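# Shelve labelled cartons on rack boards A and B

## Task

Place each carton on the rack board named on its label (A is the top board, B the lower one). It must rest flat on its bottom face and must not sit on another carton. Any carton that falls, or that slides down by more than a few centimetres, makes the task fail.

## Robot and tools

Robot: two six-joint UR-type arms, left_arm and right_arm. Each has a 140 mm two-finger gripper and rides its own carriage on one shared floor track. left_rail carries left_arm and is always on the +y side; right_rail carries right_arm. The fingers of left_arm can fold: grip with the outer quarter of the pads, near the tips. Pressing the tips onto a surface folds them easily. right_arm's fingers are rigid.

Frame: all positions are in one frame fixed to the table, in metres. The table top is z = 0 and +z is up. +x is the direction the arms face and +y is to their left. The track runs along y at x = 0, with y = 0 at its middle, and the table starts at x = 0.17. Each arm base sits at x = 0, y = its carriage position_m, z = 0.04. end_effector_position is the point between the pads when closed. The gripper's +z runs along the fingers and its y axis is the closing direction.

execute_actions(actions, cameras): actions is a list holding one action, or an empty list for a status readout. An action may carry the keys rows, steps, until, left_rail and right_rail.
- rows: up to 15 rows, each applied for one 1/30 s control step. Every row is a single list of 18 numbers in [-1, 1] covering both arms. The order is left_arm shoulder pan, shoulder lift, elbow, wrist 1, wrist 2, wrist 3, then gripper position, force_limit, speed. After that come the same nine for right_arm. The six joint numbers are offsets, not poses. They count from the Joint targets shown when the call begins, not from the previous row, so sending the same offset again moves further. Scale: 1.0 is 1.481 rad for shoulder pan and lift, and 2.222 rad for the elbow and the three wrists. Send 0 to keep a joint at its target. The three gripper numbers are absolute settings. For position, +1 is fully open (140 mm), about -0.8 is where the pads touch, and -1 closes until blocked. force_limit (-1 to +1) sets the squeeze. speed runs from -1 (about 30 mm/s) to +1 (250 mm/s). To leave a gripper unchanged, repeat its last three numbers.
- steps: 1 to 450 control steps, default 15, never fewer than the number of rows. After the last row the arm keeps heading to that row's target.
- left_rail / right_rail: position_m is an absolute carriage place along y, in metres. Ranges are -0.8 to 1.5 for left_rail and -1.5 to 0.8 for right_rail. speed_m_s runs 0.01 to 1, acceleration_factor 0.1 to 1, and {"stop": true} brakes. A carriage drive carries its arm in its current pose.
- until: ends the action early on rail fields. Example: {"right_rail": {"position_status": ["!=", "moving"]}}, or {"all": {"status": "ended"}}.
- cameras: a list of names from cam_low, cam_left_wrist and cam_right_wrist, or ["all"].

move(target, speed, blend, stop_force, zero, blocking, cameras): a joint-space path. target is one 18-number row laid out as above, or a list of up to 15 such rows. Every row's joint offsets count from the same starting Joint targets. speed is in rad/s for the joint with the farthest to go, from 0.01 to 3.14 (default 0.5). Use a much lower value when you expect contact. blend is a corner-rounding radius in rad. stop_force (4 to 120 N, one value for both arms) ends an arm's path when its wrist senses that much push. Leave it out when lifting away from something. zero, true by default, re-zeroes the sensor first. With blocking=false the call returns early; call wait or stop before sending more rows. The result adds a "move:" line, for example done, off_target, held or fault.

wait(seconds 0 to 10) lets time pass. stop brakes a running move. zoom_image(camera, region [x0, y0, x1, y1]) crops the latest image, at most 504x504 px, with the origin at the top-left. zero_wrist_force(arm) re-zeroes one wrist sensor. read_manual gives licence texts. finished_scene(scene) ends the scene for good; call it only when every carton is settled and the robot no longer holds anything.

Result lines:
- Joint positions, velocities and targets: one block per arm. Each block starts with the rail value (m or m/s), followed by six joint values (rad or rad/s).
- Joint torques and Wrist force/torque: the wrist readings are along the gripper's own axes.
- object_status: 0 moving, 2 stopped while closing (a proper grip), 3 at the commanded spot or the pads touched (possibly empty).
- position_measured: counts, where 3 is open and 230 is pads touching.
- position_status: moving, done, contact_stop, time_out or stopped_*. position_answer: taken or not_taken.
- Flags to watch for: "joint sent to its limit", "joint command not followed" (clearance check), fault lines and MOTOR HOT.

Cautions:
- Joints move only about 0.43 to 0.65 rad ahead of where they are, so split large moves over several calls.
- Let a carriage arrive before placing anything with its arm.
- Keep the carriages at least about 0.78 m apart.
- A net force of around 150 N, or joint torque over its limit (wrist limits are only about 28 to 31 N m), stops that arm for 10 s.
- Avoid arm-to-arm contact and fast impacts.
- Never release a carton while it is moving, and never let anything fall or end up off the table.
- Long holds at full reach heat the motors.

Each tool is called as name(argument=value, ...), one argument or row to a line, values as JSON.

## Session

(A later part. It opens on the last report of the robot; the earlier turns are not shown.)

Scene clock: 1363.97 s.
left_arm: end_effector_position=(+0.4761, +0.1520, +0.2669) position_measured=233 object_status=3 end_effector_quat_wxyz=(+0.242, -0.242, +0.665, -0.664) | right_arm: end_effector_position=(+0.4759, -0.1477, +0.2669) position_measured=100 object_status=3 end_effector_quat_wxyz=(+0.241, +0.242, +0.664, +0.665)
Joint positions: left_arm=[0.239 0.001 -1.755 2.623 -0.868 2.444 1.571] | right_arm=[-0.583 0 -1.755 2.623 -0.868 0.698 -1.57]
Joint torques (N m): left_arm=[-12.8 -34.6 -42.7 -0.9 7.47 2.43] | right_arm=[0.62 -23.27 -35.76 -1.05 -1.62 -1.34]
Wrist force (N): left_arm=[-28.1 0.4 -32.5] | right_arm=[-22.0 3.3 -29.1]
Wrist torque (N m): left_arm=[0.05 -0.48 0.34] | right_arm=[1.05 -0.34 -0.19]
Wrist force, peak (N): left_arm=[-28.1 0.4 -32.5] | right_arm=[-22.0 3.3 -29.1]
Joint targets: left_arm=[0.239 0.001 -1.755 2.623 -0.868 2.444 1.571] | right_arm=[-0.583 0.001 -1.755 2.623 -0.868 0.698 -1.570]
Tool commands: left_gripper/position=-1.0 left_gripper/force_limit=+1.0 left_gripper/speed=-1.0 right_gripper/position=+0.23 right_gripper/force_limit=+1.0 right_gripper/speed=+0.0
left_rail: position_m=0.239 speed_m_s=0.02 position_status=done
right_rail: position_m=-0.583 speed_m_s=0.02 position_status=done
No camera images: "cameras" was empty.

move(
  target=[0, -0.01698, -0.00431, 0.01563, 0, 0, -1, 1, -1, 0, -0.01698, -0.00431, 0.01563, 0, 0, 0.23, 1, 0],
  speed=0.06,
  cameras=["all"],
)

Scene clock: 1379.53 s.
left_arm: end_effector_position=(+0.4759, +0.1520, +0.2770) position_measured=233 object_status=3 end_effector_quat_wxyz=(+0.242, -0.242, +0.665, -0.664) | right_arm: end_effector_position=(+0.4757, -0.1477, +0.2770) position_measured=100 object_status=3 end_effector_quat_wxyz=(+0.241, +0.242, +0.664, +0.665)
Joint positions: left_arm=[0.238 0.001 -1.78 2.614 -0.833 2.444 1.571] | right_arm=[-0.583 0 -1.78 2.614 -0.833 0.698 -1.57]
Joint torques (N m): left_arm=[-11.61 -38.41 -50.83 -0.11 7.28 2.37] | right_arm=[19.3 -32.14 -43.71 -0.63 -7.09 -1.65]
Wrist force (N): left_arm=[-26.2 8.1 -28.4] | right_arm=[-24.6 -10.5 -28.0]
Wrist torque (N m): left_arm=[-0.19 -0.38 0.45] | right_arm=[1.12 -0.38 -0.45]
Wrist force, peak (N): left_arm=[-28.7 0.1 -33.6] | right_arm=[-24.8 -11.7 -27.8]
Joint targets: left_arm=[0.239 0.001 -1.780 2.613 -0.833 2.444 1.571] | right_arm=[-0.583 0.001 -1.780 2.613 -0.833 0.698 -1.570]
left_rail: position_m=0.238 position_m_goal=0.239 speed_m_s=0.02 position_status=done
right_rail: position_m=-0.583 speed_m_s=0.02 position_status=done
move: done
camera_calibration:
cam_left_wrist: T_world_to_cam=[[-0.0100904, 0.015532, -0.999828, 0.288305], [0.503283, 0.864082, 0.00834406, -0.376978], [0.864063, -0.503112, -0.0165359, -0.147415], [0, 0, 0, 1]] pos_world=[0.320012, 0.247096, 0.288963]
cam_right_wrist: T_world_to_cam=[[0.0096362, -0.024503, 0.999653, -0.278108], [0.529236, -0.848079, -0.0258893, -0.368118], [0.84842, 0.529302, 0.00479561, -0.150623], [0, 0, 0, 1]] pos_world=[0.325293, -0.239283, 0.269204]

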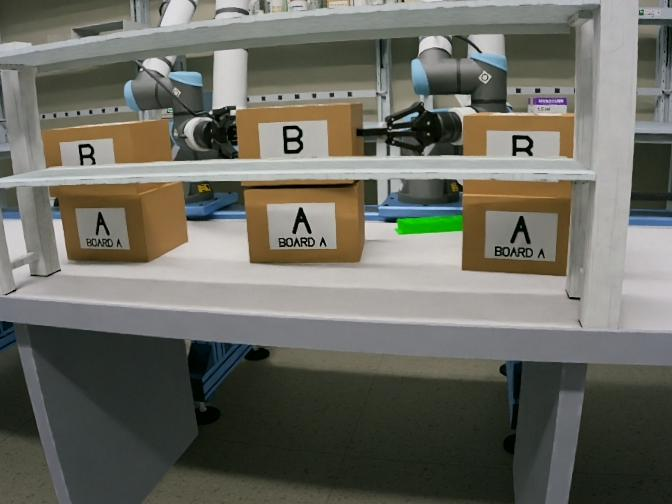

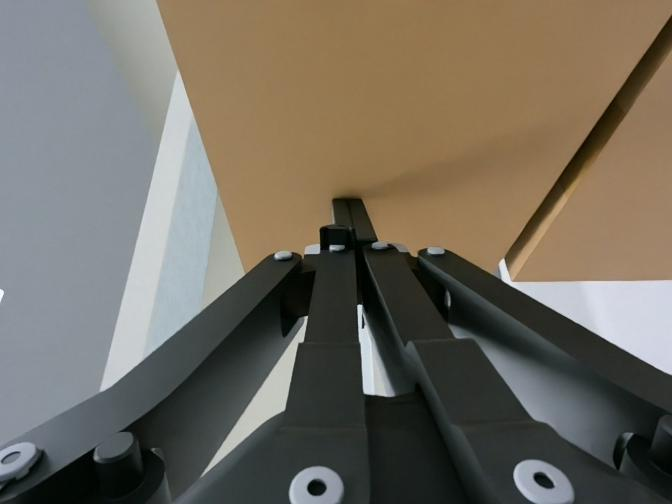

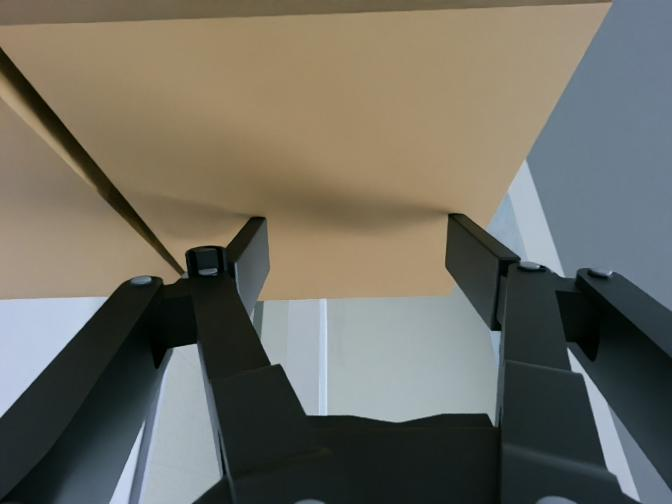

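wait(
  seconds=0.1,
  cameras=["cam_left_wrist", "cam_right_wrist"],
)

zoom_image(
  camera="cam_right_wrist",
  region=[0, 0, 300, 330],
)

zoom_image(
  camera="cam_left_wrist",
  region=[420, 0, 672, 320],
)

Scene clock: 1395.07 s.
left_arm: end_effector_position=(+0.4759, +0.1520, +0.2770) position_measured=233 object_status=3 end_effector_quat_wxyz=(+0.242, -0.242, +0.665, -0.664) | right_arm: end_effector_position=(+0.4757, -0.1477, +0.2770) position_measured=100 object_status=3 end_effector_quat_wxyz=(+0.241, +0.242, +0.664, +0.665)
Joint positions: left_arm=[0.238 0.001 -1.78 2.613 -0.833 2.444 1.571] | right_arm=[-0.583 0.001 -1.78 2.613 -0.833 0.698 -1.57]
Joint torques (N m): left_arm=[-11.66 -42.06 -44.04 -0.07 7.41 2.1] | right_arm=[28.03 -31.91 -38.52 -1.32 -11.56 -1.27]
Wrist force (N): left_arm=[-25.9 8.9 -28.2] | right_arm=[-24.7 -11.2 -27.9]
Wrist torque (N m): left_arm=[-0.14 -0.48 0.45] | right_arm=[1.11 -0.41 -0.45]
Wrist force, peak (N): left_arm=[-26.3 9.2 -28.3] | right_arm=[-24.9 -11.5 -27.8]
Joint targets: left_arm=[0.239 0.001 -1.780 2.613 -0.833 2.444 1.571] | right_arm=[-0.583 0.001 -1.780 2.613 -0.833 0.698 -1.570]
Tool commands: left_gripper/position=-1.0 left_gripper/force_limit=+1.0 left_gripper/speed=-1.0 right_gripper/position=+0.23 right_gripper/force_limit=+1.0 right_gripper/speed=+0.0
left_rail: position_m=0.238 position_m_goal=0.239 speed_m_s=0.02 position_status=done
right_rail: position_m=-0.583 speed_m_s=0.02 position_status=done
wait: 0.10 s; at rest from the start
camera_calibration:
cam_left_wrist: T_world_to_cam=[[-0.0100904, 0.015532, -0.999828, 0.288405], [0.503283, 0.864082, 0.00834406, -0.376979], [0.864063, -0.503112, -0.0165359, -0.147414], [0, 0, 0, 1]] pos_world=[0.320012, 0.247096, 0.289063]
cam_right_wrist: T_world_to_cam=[[0.00963827, -0.0245027, 0.999653, -0.278109], [0.529308, -0.848035, -0.0258897, -0.36813], [0.848375, 0.529374, 0.0047959, -0.150592], [0, 0, 0, 1]] pos_world=[0.325293, -0.239282, 0.269204]
Images, in order (width x height): cam_left_wrist 672x504, cam_right_wrist 672x504.

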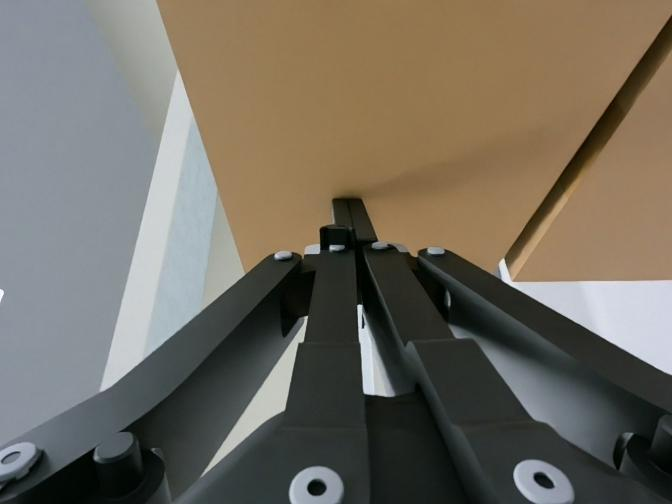

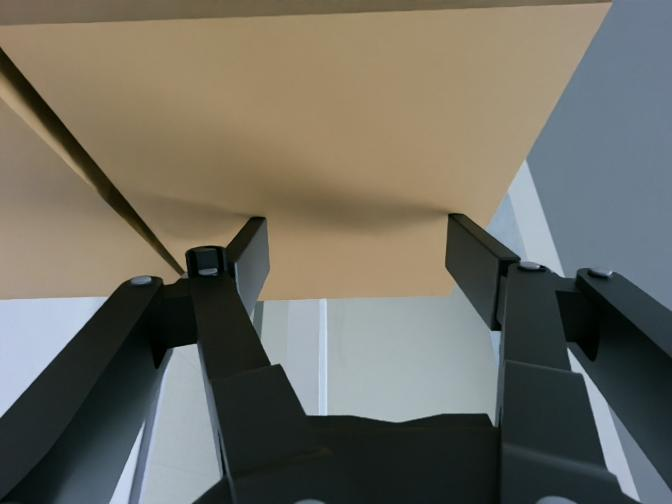

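Scaled by 1.527.

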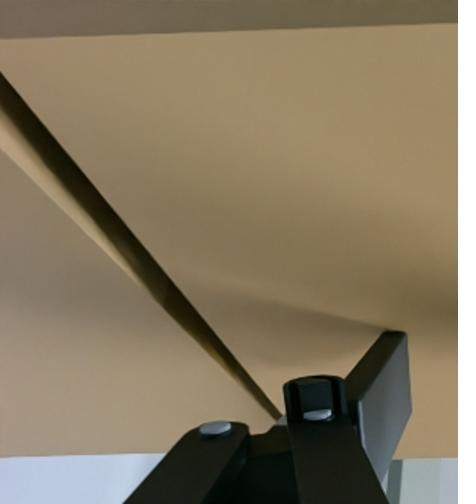

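Scaled by 1.575.

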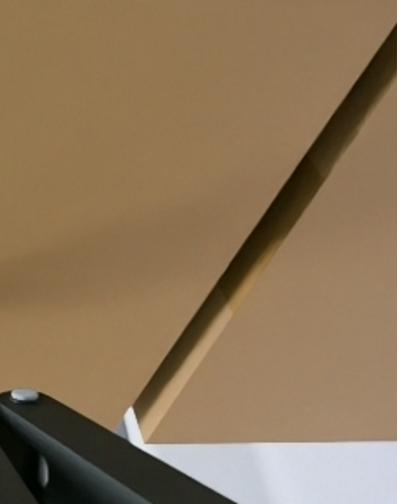

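move(
  target=[0, -0.1158, -0.04662, 0.1238, 0, 0, -1, 1, -1, 0, -0.1158, -0.04662, 0.1238, 0, 0, 0.23, 1, 0],
  speed=0.12,
  cameras=["all"],
)

Scene clock: 1449.07 s.
left_arm: end_effector_position=(+0.4759, +0.1520, +0.3667) position_measured=233 object_status=3 end_effector_quat_wxyz=(+0.242, -0.242, +0.665, -0.664) | right_arm: end_effector_position=(+0.4757, -0.1477, +0.3667) position_measured=100 object_status=3 end_effector_quat_wxyz=(+0.241, +0.242, +0.664, +0.665)
Joint positions: left_arm=[0.238 0.001 -1.951 2.51 -0.558 2.444 1.571] | right_arm=[-0.583 0.001 -1.951 2.51 -0.558 0.698 -1.57]
Joint torques (N m): left_arm=[-10.11 -34.19 -61.06 0.93 7.48 2.22] | right_arm=[27.12 -28.02 -52.76 -1.01 -13.04 -1.14]
Wrist force (N): left_arm=[-25.8 8.0 -28.6] | right_arm=[-24.3 -10.8 -27.7]
Wrist torque (N m): left_arm=[-0.22 -0.48 0.44] | right_arm=[1.08 -0.47 -0.52]
Wrist force, peak (N): left_arm=[-26.1 8.3 -28.8] | right_arm=[-25.0 -12.0 -27.7]
Joint targets: left_arm=[0.239 0.001 -1.952 2.510 -0.558 2.444 1.571] | right_arm=[-0.583 0.001 -1.952 2.510 -0.558 0.698 -1.570]
left_rail: position_m=0.238 position_m_goal=0.239 speed_m_s=0.02 position_status=done
right_rail: position_m=-0.583 speed_m_s=0.02 position_status=done
move: done
camera_calibration:
cam_left_wrist: T_world_to_cam=[[-0.0100904, 0.015532, -0.999828, 0.378089], [0.503283, 0.864082, 0.00834406, -0.377728], [0.864063, -0.503112, -0.0165359, -0.14593], [0, 0, 0, 1]] pos_world=[0.320012, 0.247096, 0.378763]
cam_right_wrist: T_world_to_cam=[[0.00963827, -0.0245027, 0.999653, -0.367779], [0.529308, -0.848035, -0.0258897, -0.365861], [0.848375, 0.529374, 0.0047959, -0.151107], [0, 0, 0, 1]] pos_world=[0.325393, -0.239282, 0.358904]

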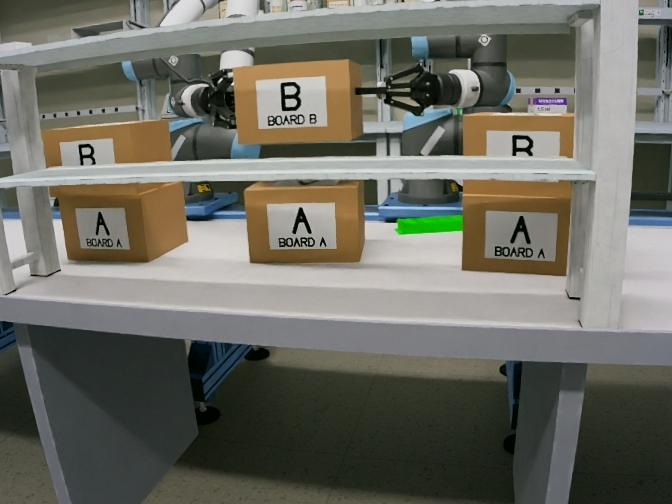

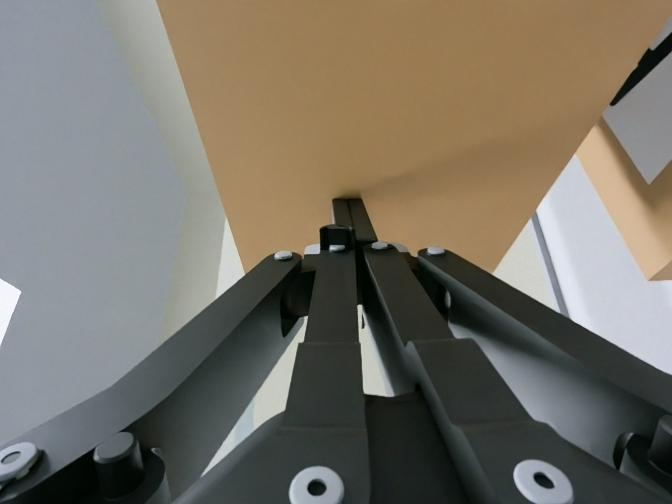

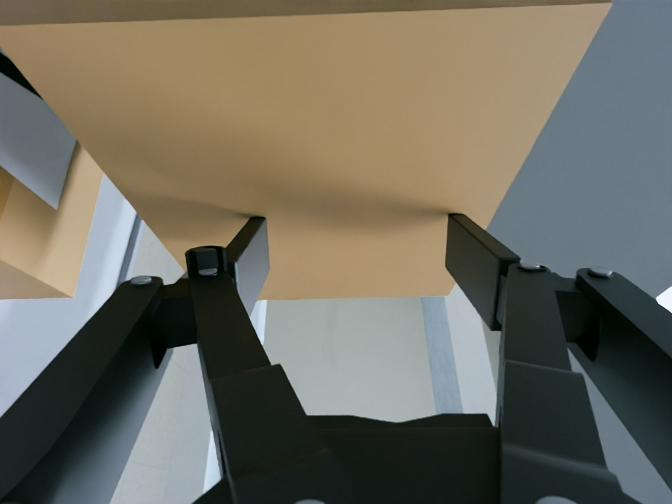

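move(
  target=[
    [0, 0.0790, -0.03124, -0.02142, 0, 0, -1, 1, -1, 0, 0.0790, -0.03124, -0.02142, 0, 0, 0.23, 1, 0],
    [0, 0.1458, -0.06328, -0.0339, 0, 0, -1, 1, -1, 0, 0.1458, -0.06328, -0.0339, 0, 0, 0.23, 1, 0],
  ],
  speed=0.1,
  blend=0.02,
  cameras=["all"],
)

Scene clock: 1467.67 s.
left_arm: end_effector_position=(+0.5788, +0.1520, +0.3668) position_measured=233 object_status=3 end_effector_quat_wxyz=(+0.242, -0.242, +0.665, -0.664) | right_arm: end_effector_position=(+0.5787, -0.1477, +0.3668) position_measured=100 object_status=3 end_effector_quat_wxyz=(+0.241, +0.242, +0.665, +0.665)
Joint positions: left_arm=[0.238 0.001 -1.736 2.369 -0.633 2.444 1.571] | right_arm=[-0.583 0.001 -1.736 2.369 -0.633 0.698 -1.57]
Joint torques (N m): left_arm=[-11.32 -5.55 -58.73 -7.46 7.17 2.39] | right_arm=[27.21 -22.47 -50.76 -10.25 -13.07 -0.93]
Wrist force (N): left_arm=[-23.2 8.6 -25.8] | right_arm=[-21.9 -9.8 -25.4]
Wrist torque (N m): left_arm=[-0.16 -0.43 0.46] | right_arm=[1.06 -0.48 -0.43]
Wrist force, peak (N): left_arm=[-26.4 9.4 -28.4] | right_arm=[-24.7 -12.1 -28.0]
Joint targets: left_arm=[0.239 0.001 -1.736 2.369 -0.633 2.444 1.571] | right_arm=[-0.583 0.001 -1.736 2.369 -0.633 0.698 -1.570]
left_rail: position_m=0.238 position_m_goal=0.239 speed_m_s=0.02 position_status=done
right_rail: position_m=-0.583 speed_m_s=0.02 position_status=done
move: done
camera_calibration:
cam_left_wrist: T_world_to_cam=[[-0.0100904, 0.015532, -0.999828, 0.379227], [0.503283, 0.864082, 0.00834406, -0.429516], [0.864063, -0.503112, -0.0165359, -0.234841], [0, 0, 0, 1]] pos_world=[0.422912, 0.247096, 0.378863]
cam_right_wrist: T_world_to_cam=[[0.00963827, -0.0245027, 0.999653, -0.368868], [0.529308, -0.848035, -0.0258897, -0.420239], [0.848375, 0.529374, 0.0047959, -0.238458], [0, 0, 0, 1]] pos_world=[0.428293, -0.239182, 0.359004]

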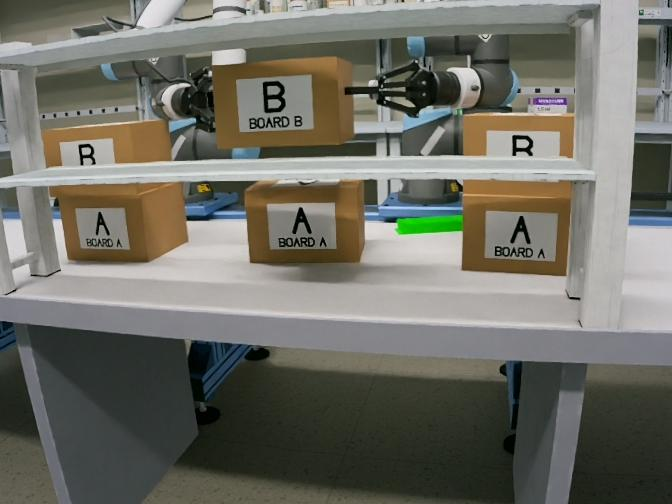

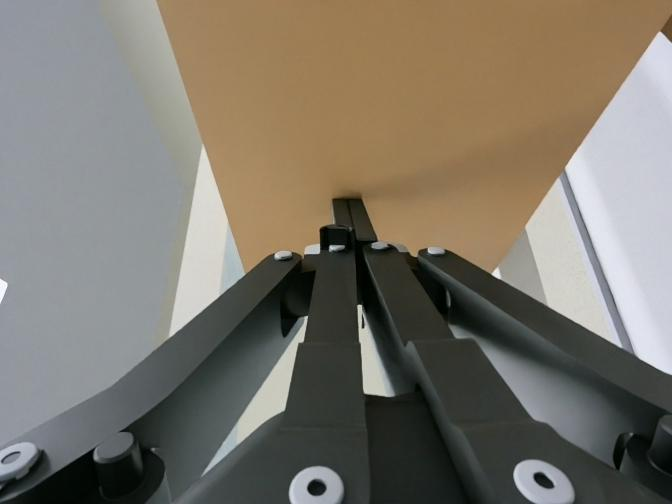

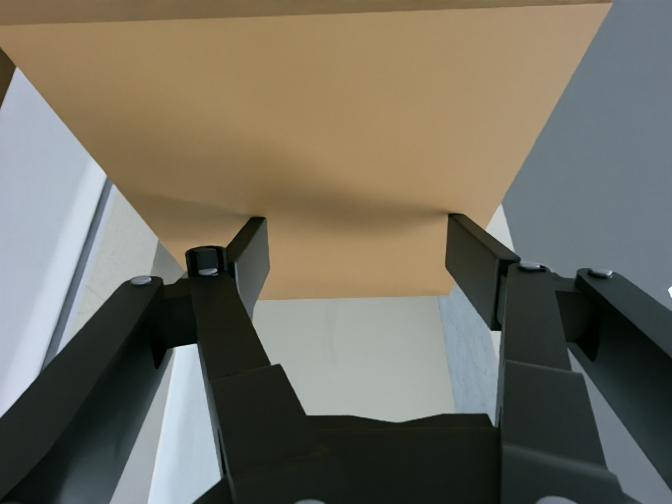

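zoom_image(
  camera="cam_low",
  region=[180, 0, 430, 200],
)

Scaled by 2.016.

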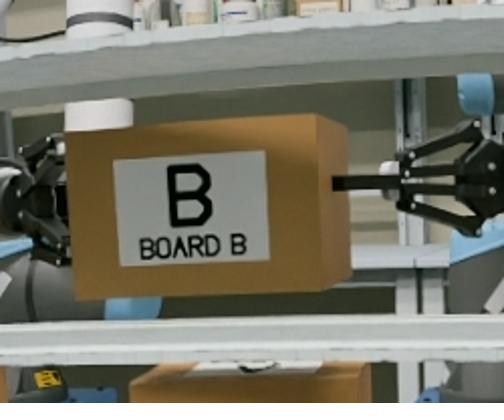

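move(
  target=[
    [-0.0004, 0.0610, -0.03415, -0.00651, 0, 0, -1, 1, -1, 0, 0.0610, -0.03415, -0.00651, 0, 0, 0.23, 1, 0],
    [-0.0008, 0.11757, -0.07018, -0.00818, 0, 0, -1, 1, -1, 0, 0.11757, -0.07018, -0.00818, 0, 0, 0.23, 1, 0],
  ],
  speed=0.08,
  blend=0.02,
  cameras=["all"],
)

Scene clock: 1500.63 s.
left_arm: end_effector_position=(+0.6787, +0.1513, +0.3667) position_measured=233 object_status=3 end_effector_quat_wxyz=(+0.242, -0.242, +0.665, -0.664) | right_arm: end_effector_position=(+0.6786, -0.1476, +0.3667) position_measured=100 object_status=3 end_effector_quat_wxyz=(+0.241, +0.242, +0.665, +0.665)
Joint positions: left_arm=[0.238 -0.001 -1.562 2.214 -0.651 2.444 1.571] | right_arm=[-0.583 0.001 -1.562 2.214 -0.651 0.698 -1.57]
Joint torques (N m): left_arm=[-43.65 -26.89 -55.86 -6.82 7.47 2] | right_arm=[25.88 -13.97 -35.21 -10.93 -11.7 -1.05]
Wrist force (N): left_arm=[-29.0 9.0 -31.9] | right_arm=[-27.6 -11.6 -31.6]
Wrist torque (N m): left_arm=[-0.20 -0.57 0.47] | right_arm=[1.16 -0.55 -0.53]
Wrist force, peak (N): left_arm=[-29.0 9.0 -31.9] | right_arm=[-27.6 -11.6 -31.6]
Joint targets: left_arm=[0.239 -0.001 -1.561 2.213 -0.651 2.444 1.571] | right_arm=[-0.583 0.001 -1.561 2.213 -0.651 0.698 -1.570]
left_rail: position_m=0.238 position_m_goal=0.239 speed_m_s=0.02 position_status=done
right_rail: position_m=-0.583 speed_m_s=0.02 position_status=done
move: done
camera_calibration:
cam_left_wrist: T_world_to_cam=[[-0.0101587, 0.0155951, -0.999827, 0.380164], [0.504291, 0.863494, 0.00834481, -0.479793], [0.863474, -0.504119, -0.0166365, -0.320909], [0, 0, 0, 1]] pos_world=[0.522913, 0.246593, 0.378763]
cam_right_wrist: T_world_to_cam=[[0.00963827, -0.0245027, 0.999653, -0.369731], [0.529308, -0.848035, -0.0258897, -0.47312], [0.848375, 0.529374, 0.0047959, -0.32321], [0, 0, 0, 1]] pos_world=[0.528193, -0.239182, 0.358904]

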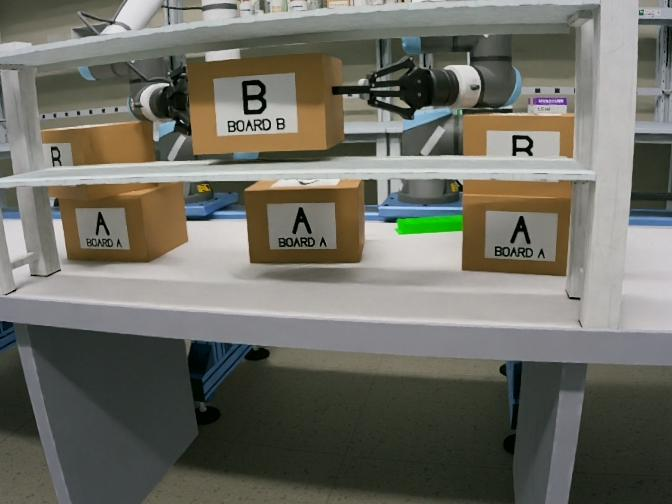

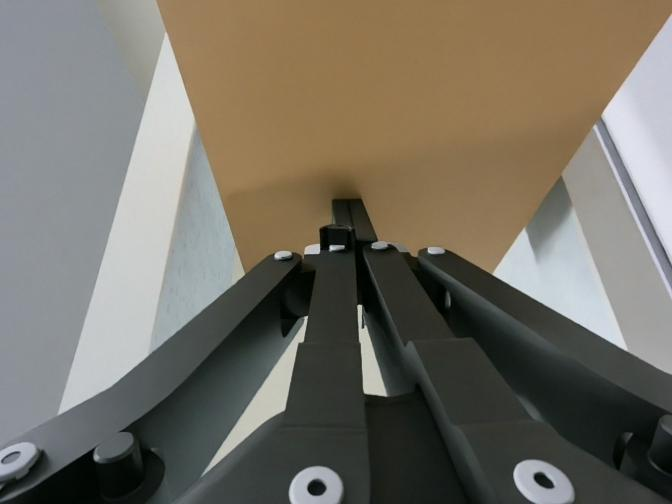

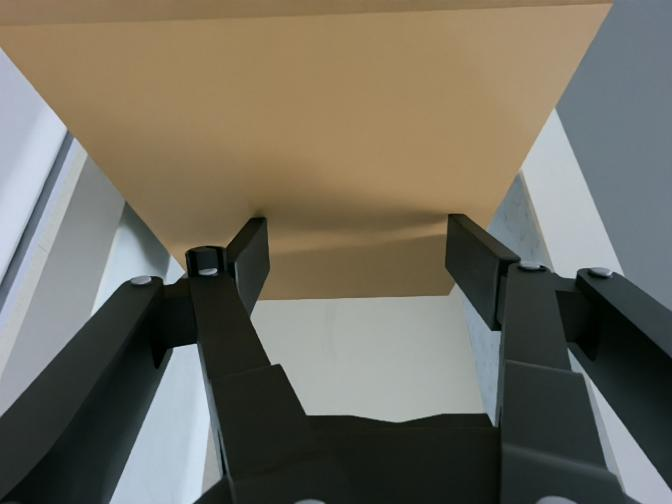

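move(
  target=[
    [0, 0.05323, -0.03778, 0.00231, 0, 0, -1, 1, -1, 0, 0.05323, -0.03778, 0.00231, 0, 0, 0.23, 1, 0],
    [0, 0.10401, -0.07729, 0.00796, 0, 0, -1, 1, -1, 0, 0.10401, -0.07729, 0.00796, 0, 0, 0.23, 1, 0],
    [0, 0.12381, -0.09358, 0.01105, 0, 0, -1, 1, -1, 0, 0.12381, -0.09358, 0.01105, 0, 0, 0.23, 1, 0],
  ],
  speed=0.08,
  blend=0.02,
  cameras=["all"],
)

Scene clock: 1542.57 s.
left_arm: end_effector_position=(+0.7203, +0.1512, +0.3669) position_measured=233 object_status=3 end_effector_quat_wxyz=(+0.242, -0.242, +0.665, -0.664) | right_arm: end_effector_position=(+0.7111, -0.1483, +0.3689) position_measured=100 object_status=3 end_effector_quat_wxyz=(+0.242, +0.243, +0.664, +0.664)
Joint positions: left_arm=[0.238 -0.001 -1.496 2.144 -0.647 2.444 1.571] | right_arm=[-0.583 0 -1.514 2.159 -0.644 0.701 -1.57]
Joint torques (N m): left_arm=[-14.18 -34.4 -42.67 -2.37 7.17 2.05] | right_arm=[-1.51 -44.87 -35.02 -2.85 -0.51 0.64]
Wrist force (N): left_arm=[-22.3 7.4 -22.9] | right_arm=[-18.8 -12.3 -23.7]
Wrist torque (N m): left_arm=[-0.11 -0.40 0.44] | right_arm=[1.36 -0.54 -0.71]
Wrist force, peak (N): left_arm=[-31.9 8.4 -35.1] | right_arm=[-31.2 -12.5 -33.3]
Joint targets: left_arm=[0.239 -0.001 -1.496 2.144 -0.647 2.444 1.571] | right_arm=[-0.583 0.000 -1.514 2.159 -0.644 0.701 -1.570]
Tool commands: left_gripper/position=-1.0 left_gripper/force_limit=+1.0 left_gripper/speed=-1.0 right_gripper/position=+0.231373 right_gripper/force_limit=+1.0 right_gripper/speed=+0.003922
FORCE FAULT: contact force on the right arm reached its limit, and that arm stopped for 10 seconds. The contact can be on any part of that arm, not only on its tool. That arm's remaining commands of this call were not run. That arm's target is now where it stood when the stop ended, not its last command. That arm accepts commands again.
left_rail: position_m=0.238 position_m_goal=0.239 speed_m_s=0.02 position_status=done
right_rail: position_m=-0.583 speed_m_s=0.02 position_status=done
move: fault (right_arm), off_target (left_arm; braked at the fault stop of right_arm); path passed 0 of 3 targets; blend cut to 0.0181 rad at target 2; left_arm: the elbow is farthest, 0.139 rad from its target; right_arm: the elbow is farthest, 0.153 rad from its target
camera_calibration:
cam_left_wrist: T_world_to_cam=[[-0.0101587, 0.0155951, -0.999827, 0.380788], [0.504291, 0.863494, 0.00834481, -0.500687], [0.863474, -0.504119, -0.0166365, -0.356876], [0, 0, 0, 1]] pos_world=[0.564513, 0.246493, 0.378963]
cam_right_wrist: T_world_to_cam=[[0.0102804, -0.0245533, 0.999646, -0.372713], [0.526579, -0.84972, -0.0262862, -0.489073], [0.850064, 0.526662, 0.00419384, -0.351895], [0, 0, 0, 1]] pos_world=[0.560501, -0.239397, 0.361201]

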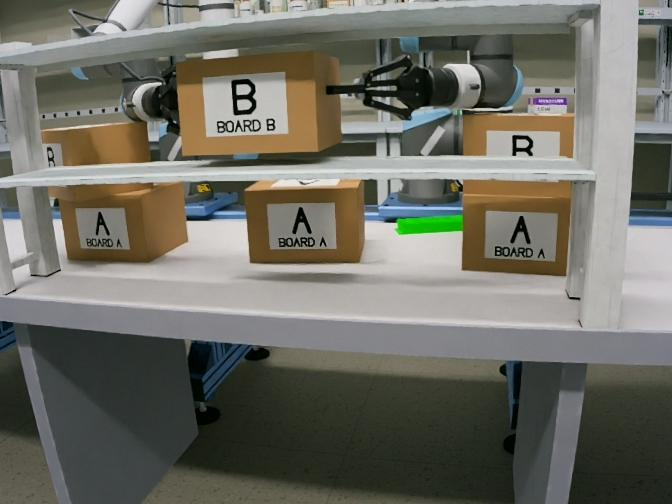

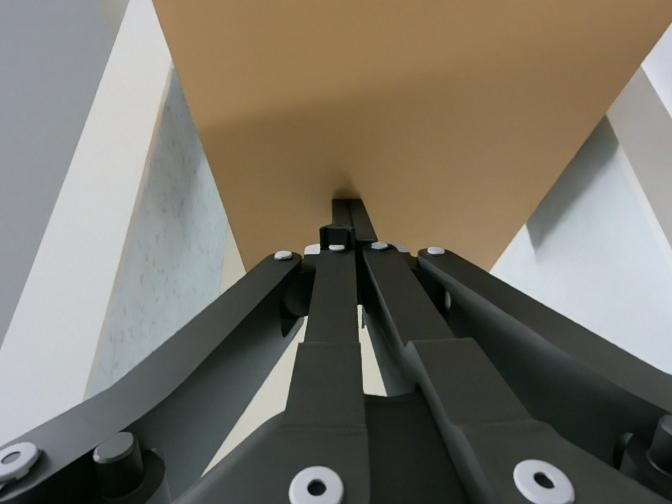

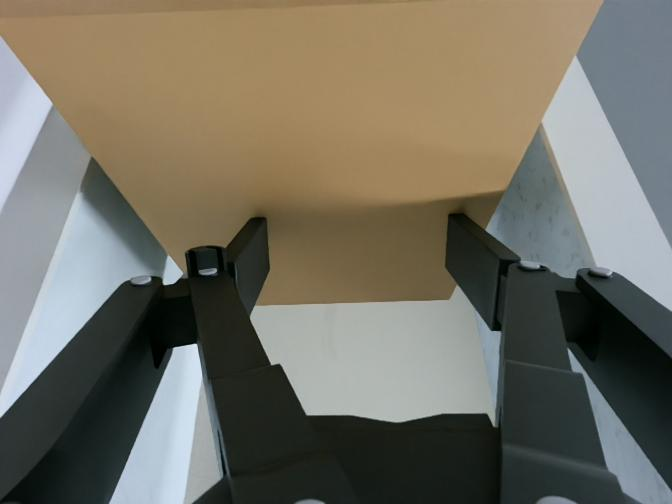

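zoom_image(
  camera="cam_low",
  region=[0, 40, 200, 280],
)

zoom_image(
  camera="cam_low",
  region=[380, 40, 640, 290],
)

Scaled by 2.100.

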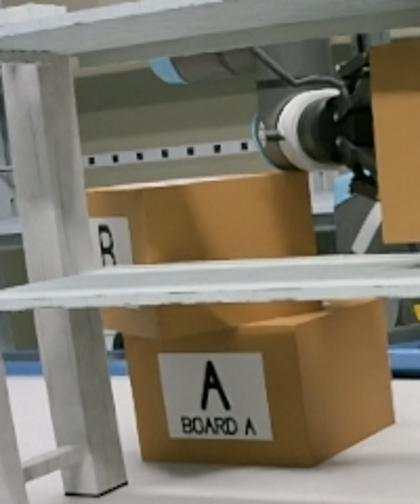

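Scaled by 1.938.

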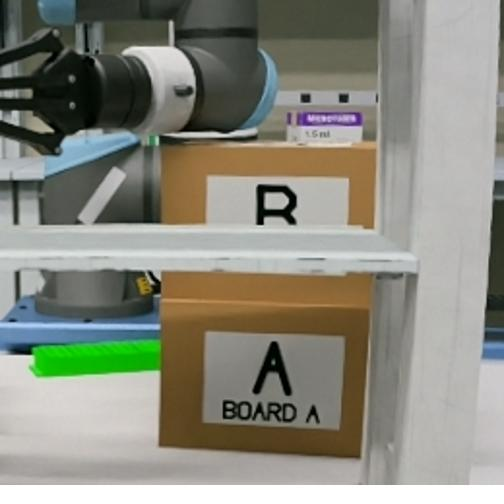

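execute_actions(
  actions=[],
  cameras=["cam_low", "cam_left_wrist", "cam_right_wrist"],
)

Scene clock: 1667.87 s.
left_arm: end_effector_position=(+0.7203, +0.1512, +0.3669) position_measured=233 object_status=3 end_effector_quat_wxyz=(+0.242, -0.242, +0.665, -0.664) | right_arm: end_effector_position=(+0.7111, -0.1483, +0.3689) position_measured=100 object_status=3 end_effector_quat_wxyz=(+0.242, +0.243, +0.664, +0.664)
Joint positions: left_arm=[0.238 -0.001 -1.496 2.144 -0.647 2.444 1.571] | right_arm=[-0.583 0 -1.514 2.159 -0.644 0.701 -1.57]
Joint velocities: within noise
Joint torques (N m): left_arm=[-12.23 -37.41 -37.73 -3.12 7.51 2.06] | right_arm=[5.34 -29.11 -35.49 -11.74 -10 0.32]
Wrist force (N): left_arm=[-22.1 6.9 -22.7] | right_arm=[-19.1 -11.7 -23.3]
Wrist torque (N m): left_arm=[-0.17 -0.43 0.44] | right_arm=[1.45 -0.45 -0.71]
Wrist force, peak (N): left_arm=[-22.7 8.2 -22.7] | right_arm=[-19.6 -12.9 -23.4]
Joint targets: left_arm=[0.239 -0.001 -1.496 2.144 -0.647 2.444 1.571] | right_arm=[-0.583 0.000 -1.514 2.159 -0.644 0.701 -1.570]
Tool commands: left_gripper/position=-1.0 left_gripper/force_limit=+1.0 left_gripper/speed=-1.0 right_gripper/position=+0.231373 right_gripper/force_limit=+1.0 right_gripper/speed=+0.003922
left_rail: position_m=0.238 position_m_goal=0.239 speed_m_s=0.02 position_status=done
right_rail: position_m=-0.583 speed_m_s=0.02 position_status=done
camera_calibration:
cam_left_wrist: T_world_to_cam=[[-0.0101587, 0.0155951, -0.999827, 0.380788], [0.504291, 0.863494, 0.00834481, -0.500687], [0.863474, -0.504119, -0.0166365, -0.356876], [0, 0, 0, 1]] pos_world=[0.564513, 0.246493, 0.378963]
cam_right_wrist: T_world_to_cam=[[0.0102804, -0.0245533, 0.999646, -0.372713], [0.526579, -0.84972, -0.0262862, -0.489073], [0.850064, 0.526662, 0.00419384, -0.351895], [0, 0, 0, 1]] pos_world=[0.560501, -0.239397, 0.361201]

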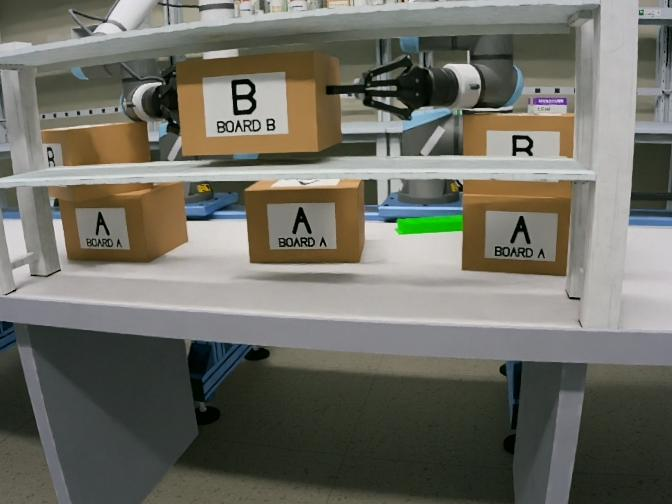

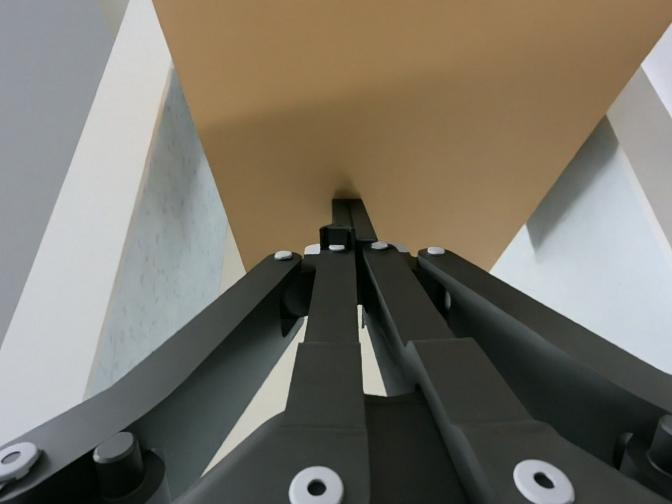

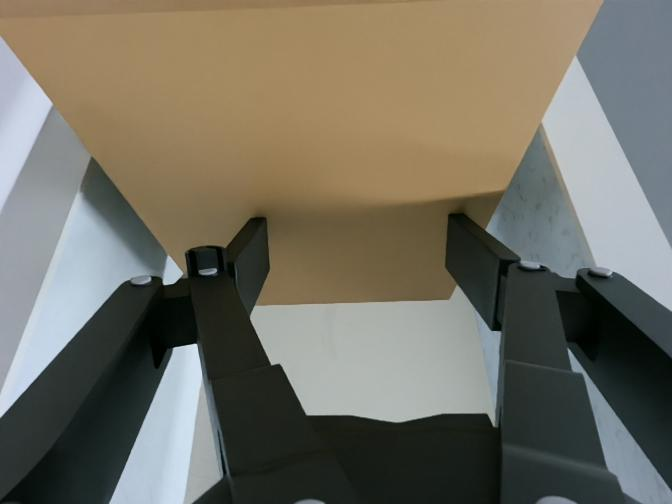

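zoom_image(
  camera="cam_low",
  region=[440, 30, 640, 280],
)

zoom_image(
  camera="cam_low",
  region=[0, 30, 250, 290],
)

Scaled by 2.016.

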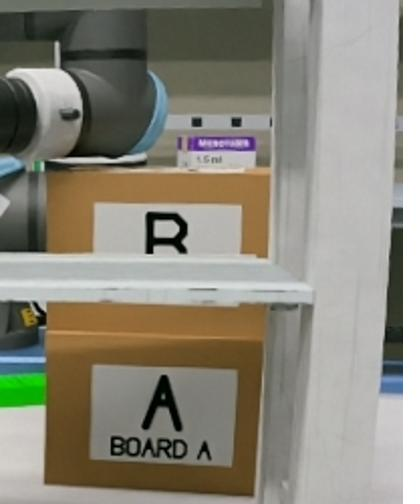

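Scaled by 1.938.

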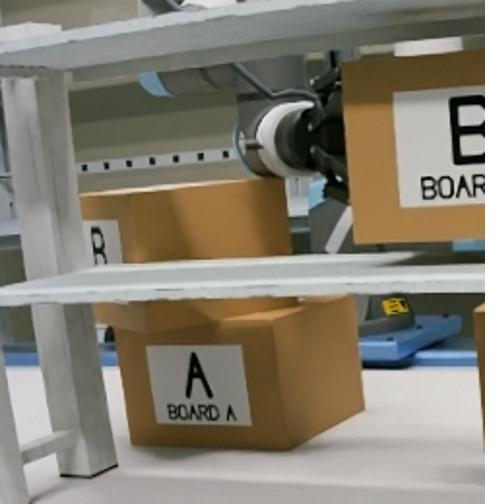

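move(
  target=[
    [0,-0.04447,0.03116,-0.00198,0,0,-1,1,-1, 0,-0.03232,0.02441,-0.00333,-0.0013,-0.0004,0.23,1,0],
    [0,-0.10103,0.06719,-0.0003,0,0,-1,1,-1, 0,-0.08888,0.06044,-0.00165,-0.0013,-0.0004,0.23,1,0],
    [0,-0.16203,0.10134,0.0062,0,0,-1,1,-1, 0,-0.14988,0.09459,0.00485,-0.0013,-0.0004,0.23,1,0],
  ],
  speed=0.08,
  blend=0.02,
  cameras=["cam_low"],
)

Scene clock: 1884.57 s.
left_arm: end_effector_position=(+0.5790, +0.1513, +0.3673) position_measured=233 object_status=3 end_effector_quat_wxyz=(+0.242, -0.241, +0.665, -0.665) | right_arm: end_effector_position=(+0.5791, -0.1478, +0.3672) position_measured=100 object_status=3 end_effector_quat_wxyz=(+0.242, +0.242, +0.665, +0.664)
Joint positions: left_arm=[0.239 -0.001 -1.736 2.369 -0.633 2.444 1.571] | right_arm=[-0.583 0 -1.736 2.369 -0.633 0.698 -1.571]
Joint torques (N m): left_arm=[-14.12 -50.24 -36.29 0.07 7.25 2.19] | right_arm=[28.59 -43.53 -34.83 -0.51 -14.91 -1.62]
Wrist force (N): left_arm=[-27.9 9.5 -31.2] | right_arm=[-26.8 -9.3 -30.6]
Wrist torque (N m): left_arm=[-0.11 -0.53 0.46] | right_arm=[0.91 -0.47 -0.32]
Wrist force, peak (N): left_arm=[-27.5 9.8 -31.7] | right_arm=[-27.1 -10.2 -30.9]
Joint targets: left_arm=[0.239 -0.001 -1.736 2.369 -0.633 2.444 1.571] | right_arm=[-0.583 0.000 -1.736 2.369 -0.633 0.698 -1.571]
left_rail: position_m=0.239 speed_m_s=0.02 position_status=done
right_rail: position_m=-0.583 speed_m_s=0.02 position_status=done
move: done
Images, in order (width x height): cam_low 672x504.

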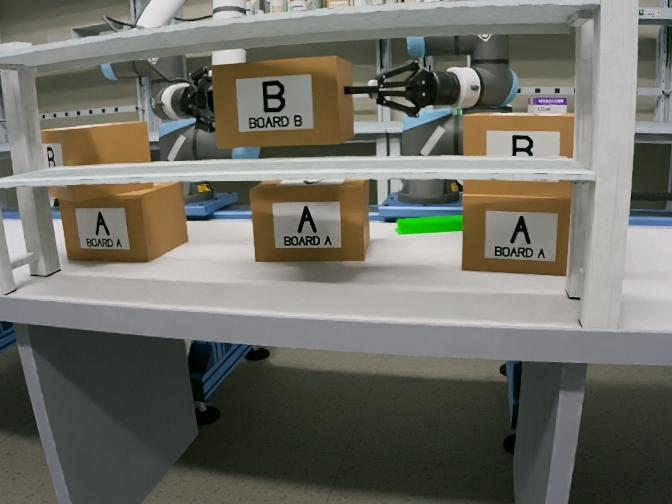

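move(
  target=[
    [0,-0.06678,0.03204,0.01247,0,0,-1,1,-1, 0,-0.06678,0.03204,0.01247,0,0,0.23,1,0],
    [0,-0.14578,0.06328,0.03389,0,0,-1,1,-1, 0,-0.14578,0.06328,0.03389,0,0,0.23,1,0],
  ],
  speed=0.08,
  blend=0.02,
  cameras=["cam_left_wrist", "cam_right_wrist"],
)

Scene clock: 1902.87 s.
left_arm: end_effector_position=(+0.4760, +0.1514, +0.3673) position_measured=233 object_status=3 end_effector_quat_wxyz=(+0.242, -0.241, +0.665, -0.665) | right_arm: end_effector_position=(+0.4761, -0.1478, +0.3672) position_measured=100 object_status=3 end_effector_quat_wxyz=(+0.242, +0.242, +0.665, +0.664)
Joint positions: left_arm=[0.239 -0.001 -1.952 2.509 -0.558 2.444 1.571] | right_arm=[-0.583 0 -1.952 2.509 -0.558 0.698 -1.571]
Joint torques (N m): left_arm=[-17.33 -32.6 -37.75 0.34 7.29 2.14] | right_arm=[29.89 -25.85 -35.14 -0.7 -14.57 -1.06]
Wrist force (N): left_arm=[-29.7 9.8 -32.9] | right_arm=[-28.2 -11.5 -32.2]
Wrist torque (N m): left_arm=[-0.16 -0.59 0.45] | right_arm=[0.94 -0.57 -0.44]
Wrist force, peak (N): left_arm=[-29.8 9.1 -33.2] | right_arm=[-28.6 -11.6 -32.0]
Joint targets: left_arm=[0.239 -0.001 -1.952 2.510 -0.558 2.444 1.571] | right_arm=[-0.583 0.000 -1.952 2.509 -0.558 0.698 -1.571]
left_rail: position_m=0.239 speed_m_s=0.02 position_status=done
right_rail: position_m=-0.583 speed_m_s=0.02 position_status=done
move: done
camera_calibration:
cam_left_wrist: T_world_to_cam=[[-0.00904342, 0.0155306, -0.999838, 0.378268], [0.504291, 0.863488, 0.00885142, -0.377854], [0.863486, -0.50413, -0.0156408, -0.146201], [0, 0, 0, 1]] pos_world=[0.320212, 0.246693, 0.379265]
cam_right_wrist: T_world_to_cam=[[0.00853926, -0.0238952, 0.999678, -0.367691], [0.529152, -0.848165, -0.0247936, -0.366383], [0.848484, 0.529193, 0.0054015, -0.151659], [0, 0, 0, 1]] pos_world=[0.325692, -0.239282, 0.359307]
Images, in order (width x height): cam_left_wrist 672x504, cam_right_wrist 672x504.

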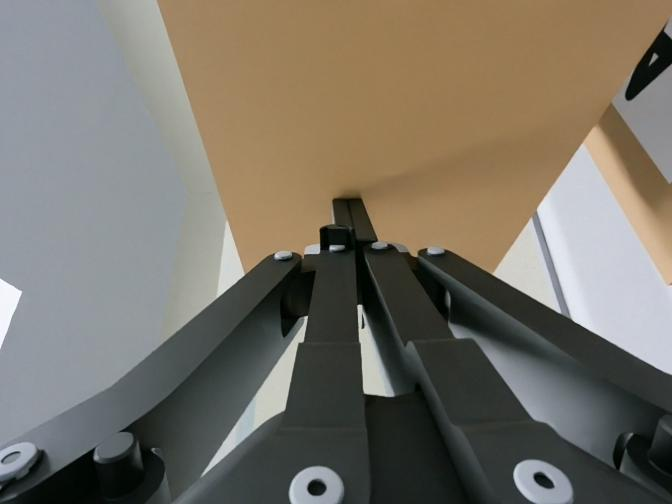

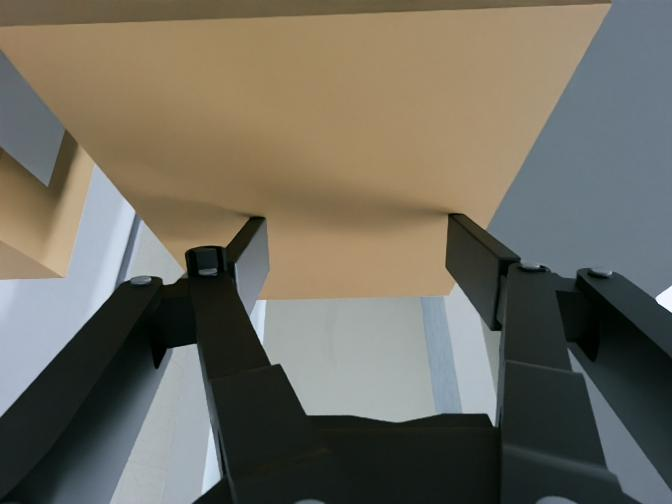

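move(
  target=[
    [0,0.0599,0.0233,-0.0619,0,0,-1,1,-1, 0,0.0599,0.0233,-0.0619,0,0,0.23,1,0],
    [0,0.1159,0.0466,-0.1238,0,0,-1,1,-1, 0,0.1159,0.0466,-0.1238,0,0,0.23,1,0],
  ],
  speed=0.06,
  blend=0.02,
  cameras=[],
)

Scene clock: 1951.00 s.
left_arm: end_effector_position=(+0.4760, +0.1514, +0.2775) position_measured=233 object_status=3 end_effector_quat_wxyz=(+0.242, -0.241, +0.665, -0.665) | right_arm: end_effector_position=(+0.4761, -0.1478, +0.2774) position_measured=100 object_status=3 end_effector_quat_wxyz=(+0.242, +0.242, +0.665, +0.664)
Joint positions: left_arm=[0.239 -0.001 -1.781 2.613 -0.833 2.444 1.571] | right_arm=[-0.583 0 -1.78 2.613 -0.832 0.698 -1.571]
Joint torques (N m): left_arm=[-16.52 0.45 -29.26 -7.51 7.46 2.09] | right_arm=[8.5 -9.25 -29.05 -10.48 -14.66 -0.31]
Wrist force (N): left_arm=[-29.9 8.7 -33.1] | right_arm=[-28.5 -10.0 -32.5]
Wrist torque (N m): left_arm=[-0.16 -0.53 0.46] | right_arm=[1.00 -0.45 -0.36]
Wrist force, peak (N): left_arm=[-30.0 9.8 -33.3] | right_arm=[-28.7 -11.3 -32.7]
Joint targets: left_arm=[0.239 -0.001 -1.780 2.613 -0.833 2.444 1.571] | right_arm=[-0.583 0.000 -1.780 2.613 -0.833 0.698 -1.571]
left_rail: position_m=0.239 speed_m_s=0.02 position_status=done
right_rail: position_m=-0.583 speed_m_s=0.02 position_status=done
move: done
No camera images: "cameras" was empty.

move(
  target=[0,0.01787,0.00454,-0.0164,0,0,-1,1,-1, 0,0.01787,0.00454,-0.0164,0,0,0.23,1,0],
  speed=0.02,
  cameras=[],
)

Scene clock: 1961.60 s.
left_arm: end_effector_position=(+0.4762, +0.1514, +0.2669) position_measured=233 object_status=3 end_effector_quat_wxyz=(+0.242, -0.241, +0.665, -0.665) | right_arm: end_effector_position=(+0.4763, -0.1478, +0.2668) position_measured=100 object_status=3 end_effector_quat_wxyz=(+0.242, +0.242, +0.665, +0.664)
Joint positions: left_arm=[0.239 -0.001 -1.754 2.623 -0.869 2.444 1.571] | right_arm=[-0.583 0 -1.754 2.623 -0.869 0.698 -1.571]
Joint torques (N m): left_arm=[-16.66 5.25 -19.96 -4.62 6.94 2.34] | right_arm=[7.24 3.54 -17.52 -3.42 -14.34 0.11]
Wrist force (N): left_arm=[-31.6 -1.3 -36.8] | right_arm=[-24.9 11.2 -32.8]
Wrist torque (N m): left_arm=[0.16 -0.65 0.32] | right_arm=[1.14 -0.42 0.18]
Wrist force, peak (N): left_arm=[-31.8 -1.3 -36.7] | right_arm=[-29.0 -10.8 -32.6]
Joint targets: left_arm=[0.239 -0.001 -1.754 2.623 -0.870 2.444 1.571] | right_arm=[-0.583 0.000 -1.754 2.623 -0.869 0.698 -1.571]
left_rail: position_m=0.239 speed_m_s=0.02 position_status=done
right_rail: position_m=-0.583 speed_m_s=0.02 position_status=done
move: done
No camera images: "cameras" was empty.

execute_actions(
  actions=[
    {"left_rail": {"position_m": 0.272, "speed_m_s": 0.03}, "right_rail": {"position_m": -0.616, "speed_m_s": 0.03}, "steps": 120, "until": {"all": {"status": "ended"}}},
  ],
  cameras=["cam_low"],
)

Scene clock: 1969.93 s.
left_arm: end_effector_position=(+0.4761, +0.1850, +0.2668) position_measured=233 object_status=3 end_effector_quat_wxyz=(+0.242, -0.241, +0.665, -0.665) | right_arm: end_effector_position=(+0.4762, -0.1808, +0.2667) position_measured=100 object_status=3 end_effector_quat_wxyz=(+0.242, +0.242, +0.665, +0.664)
Joint positions: left_arm=[0.272 -0.001 -1.754 2.623 -0.87 2.444 1.571] | right_arm=[-0.616 0 -1.754 2.623 -0.869 0.698 -1.571]
Joint torques (N m): left_arm=[-9.13 -5.94 -40.98 0.83 -1.59 1.98] | right_arm=[7.34 -22.4 -35.61 -2.35 3.02 0.45]
Wrist force (N): left_arm=[-0.7 1.4 -0.1] | right_arm=[0.1 3.6 1.0]
Wrist torque (N m): left_arm=[-0.04 0.19 0.35] | right_arm=[0.99 -0.15 0.09]
Wrist force, peak (N): left_arm=[-32.1 -3.8 -37.2] | right_arm=[-25.5 14.1 -32.5]
Joint targets: left_arm=[0.272 -0.001 -1.754 2.623 -0.870 2.444 1.571] | right_arm=[-0.616 0.000 -1.754 2.623 -0.869 0.698 -1.571]
Tool commands: left_gripper/position=-1.0 left_gripper/force_limit=+1.0 left_gripper/speed=-1.0 right_gripper/position=+0.23 right_gripper/force_limit=+1.0 right_gripper/speed=+0.0
left_rail: position_m=0.272 speed_m_s=0.03 position_status=done
right_rail: position_m=-0.616 speed_m_s=0.03 position_status=done
Images, in order (width x height): cam_low 672x504.

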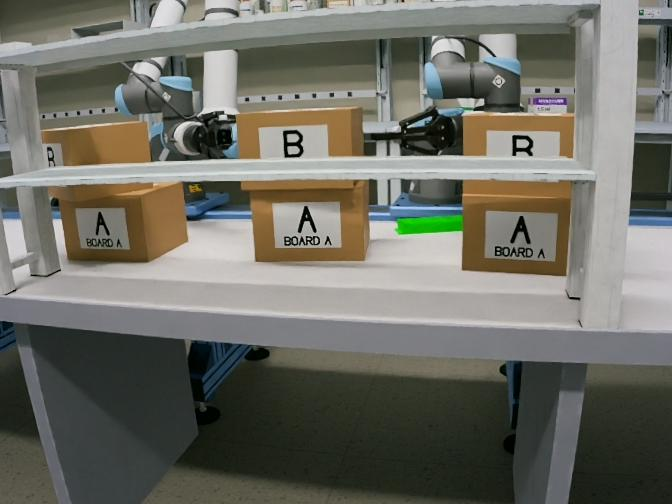

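move(
  target=[
    [0,0,0,0,0,0,-1,1,-1, 0,-0.17414,-0.11,0.2261,0,0,0.23,1,0],
    [0,0,0,0,0,0,-1,1,-1, 0,-0.38555,-0.17642,0.70342,0.39289,0.70702,0.23,1,0],
  ],
  speed=0.7,
  blend=0.05,
  cameras=["cam_right_wrist"],
)

Scene clock: 2005.67 s.
left_arm: end_effector_position=(+0.4761, +0.1849, +0.2668) position_measured=233 object_status=3 end_effector_quat_wxyz=(+0.242, -0.241, +0.665, -0.665) | right_arm: end_effector_position=(+0.3630, -0.4419, +0.4297) position_measured=100 object_status=3 end_effector_quat_wxyz=(+0.000, +0.884, +0.000, +0.467)
Joint positions: left_arm=[0.272 -0.001 -1.754 2.623 -0.87 2.444 1.571] | right_arm=[-0.616 0 -2.325 2.231 0.694 1.571 0]
Joint torques (N m): left_arm=[9.67 -37.66 -39.23 0.64 -1.93 2.1] | right_arm=[2.93 5.61 -48.51 3.67 3.66 2.78]
Wrist force (N): left_arm=[-0.5 1.6 -0.1] | right_arm=[-0.9 2.6 -1.1]
Wrist torque (N m): left_arm=[0.01 0.16 0.35] | right_arm=[0.48 -0.04 0.16]
Wrist force, peak (N): left_arm=[-0.9 2.1 -0.1] | right_arm=[-0.3 5.4 1.6]
Joint targets: left_arm=[0.272 -0.001 -1.754 2.623 -0.870 2.444 1.571] | right_arm=[-0.616 0.000 -2.325 2.231 0.694 1.571 0.000]
left_rail: position_m=0.272 speed_m_s=0.03 position_status=done
right_rail: position_m=-0.616 speed_m_s=0.03 position_status=done
move: done
camera_calibration:
cam_right_wrist: T_world_to_cam=[[-0.0230505, -0.999679, -0.010535, -0.421834], [-0.792385, 0.0246941, -0.609522, 0.562112], [0.609586, -0.00570202, -0.7927, 0.292887], [0, 0, 0, 1]] pos_world=[0.257146, -0.433909, 0.570347]
Images, in order (width x height): cam_right_wrist 672x504.

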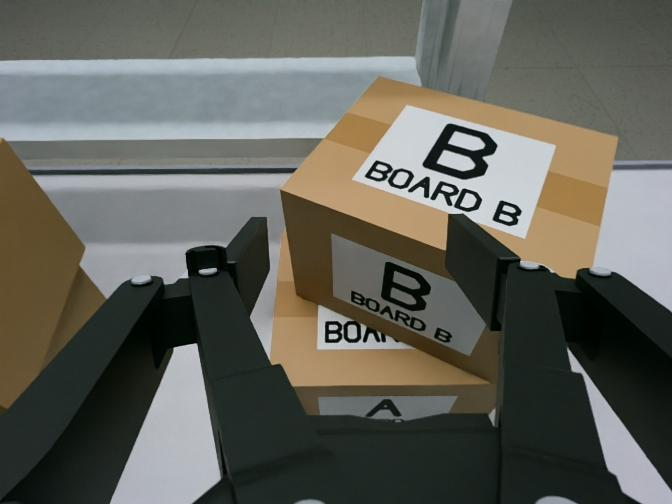

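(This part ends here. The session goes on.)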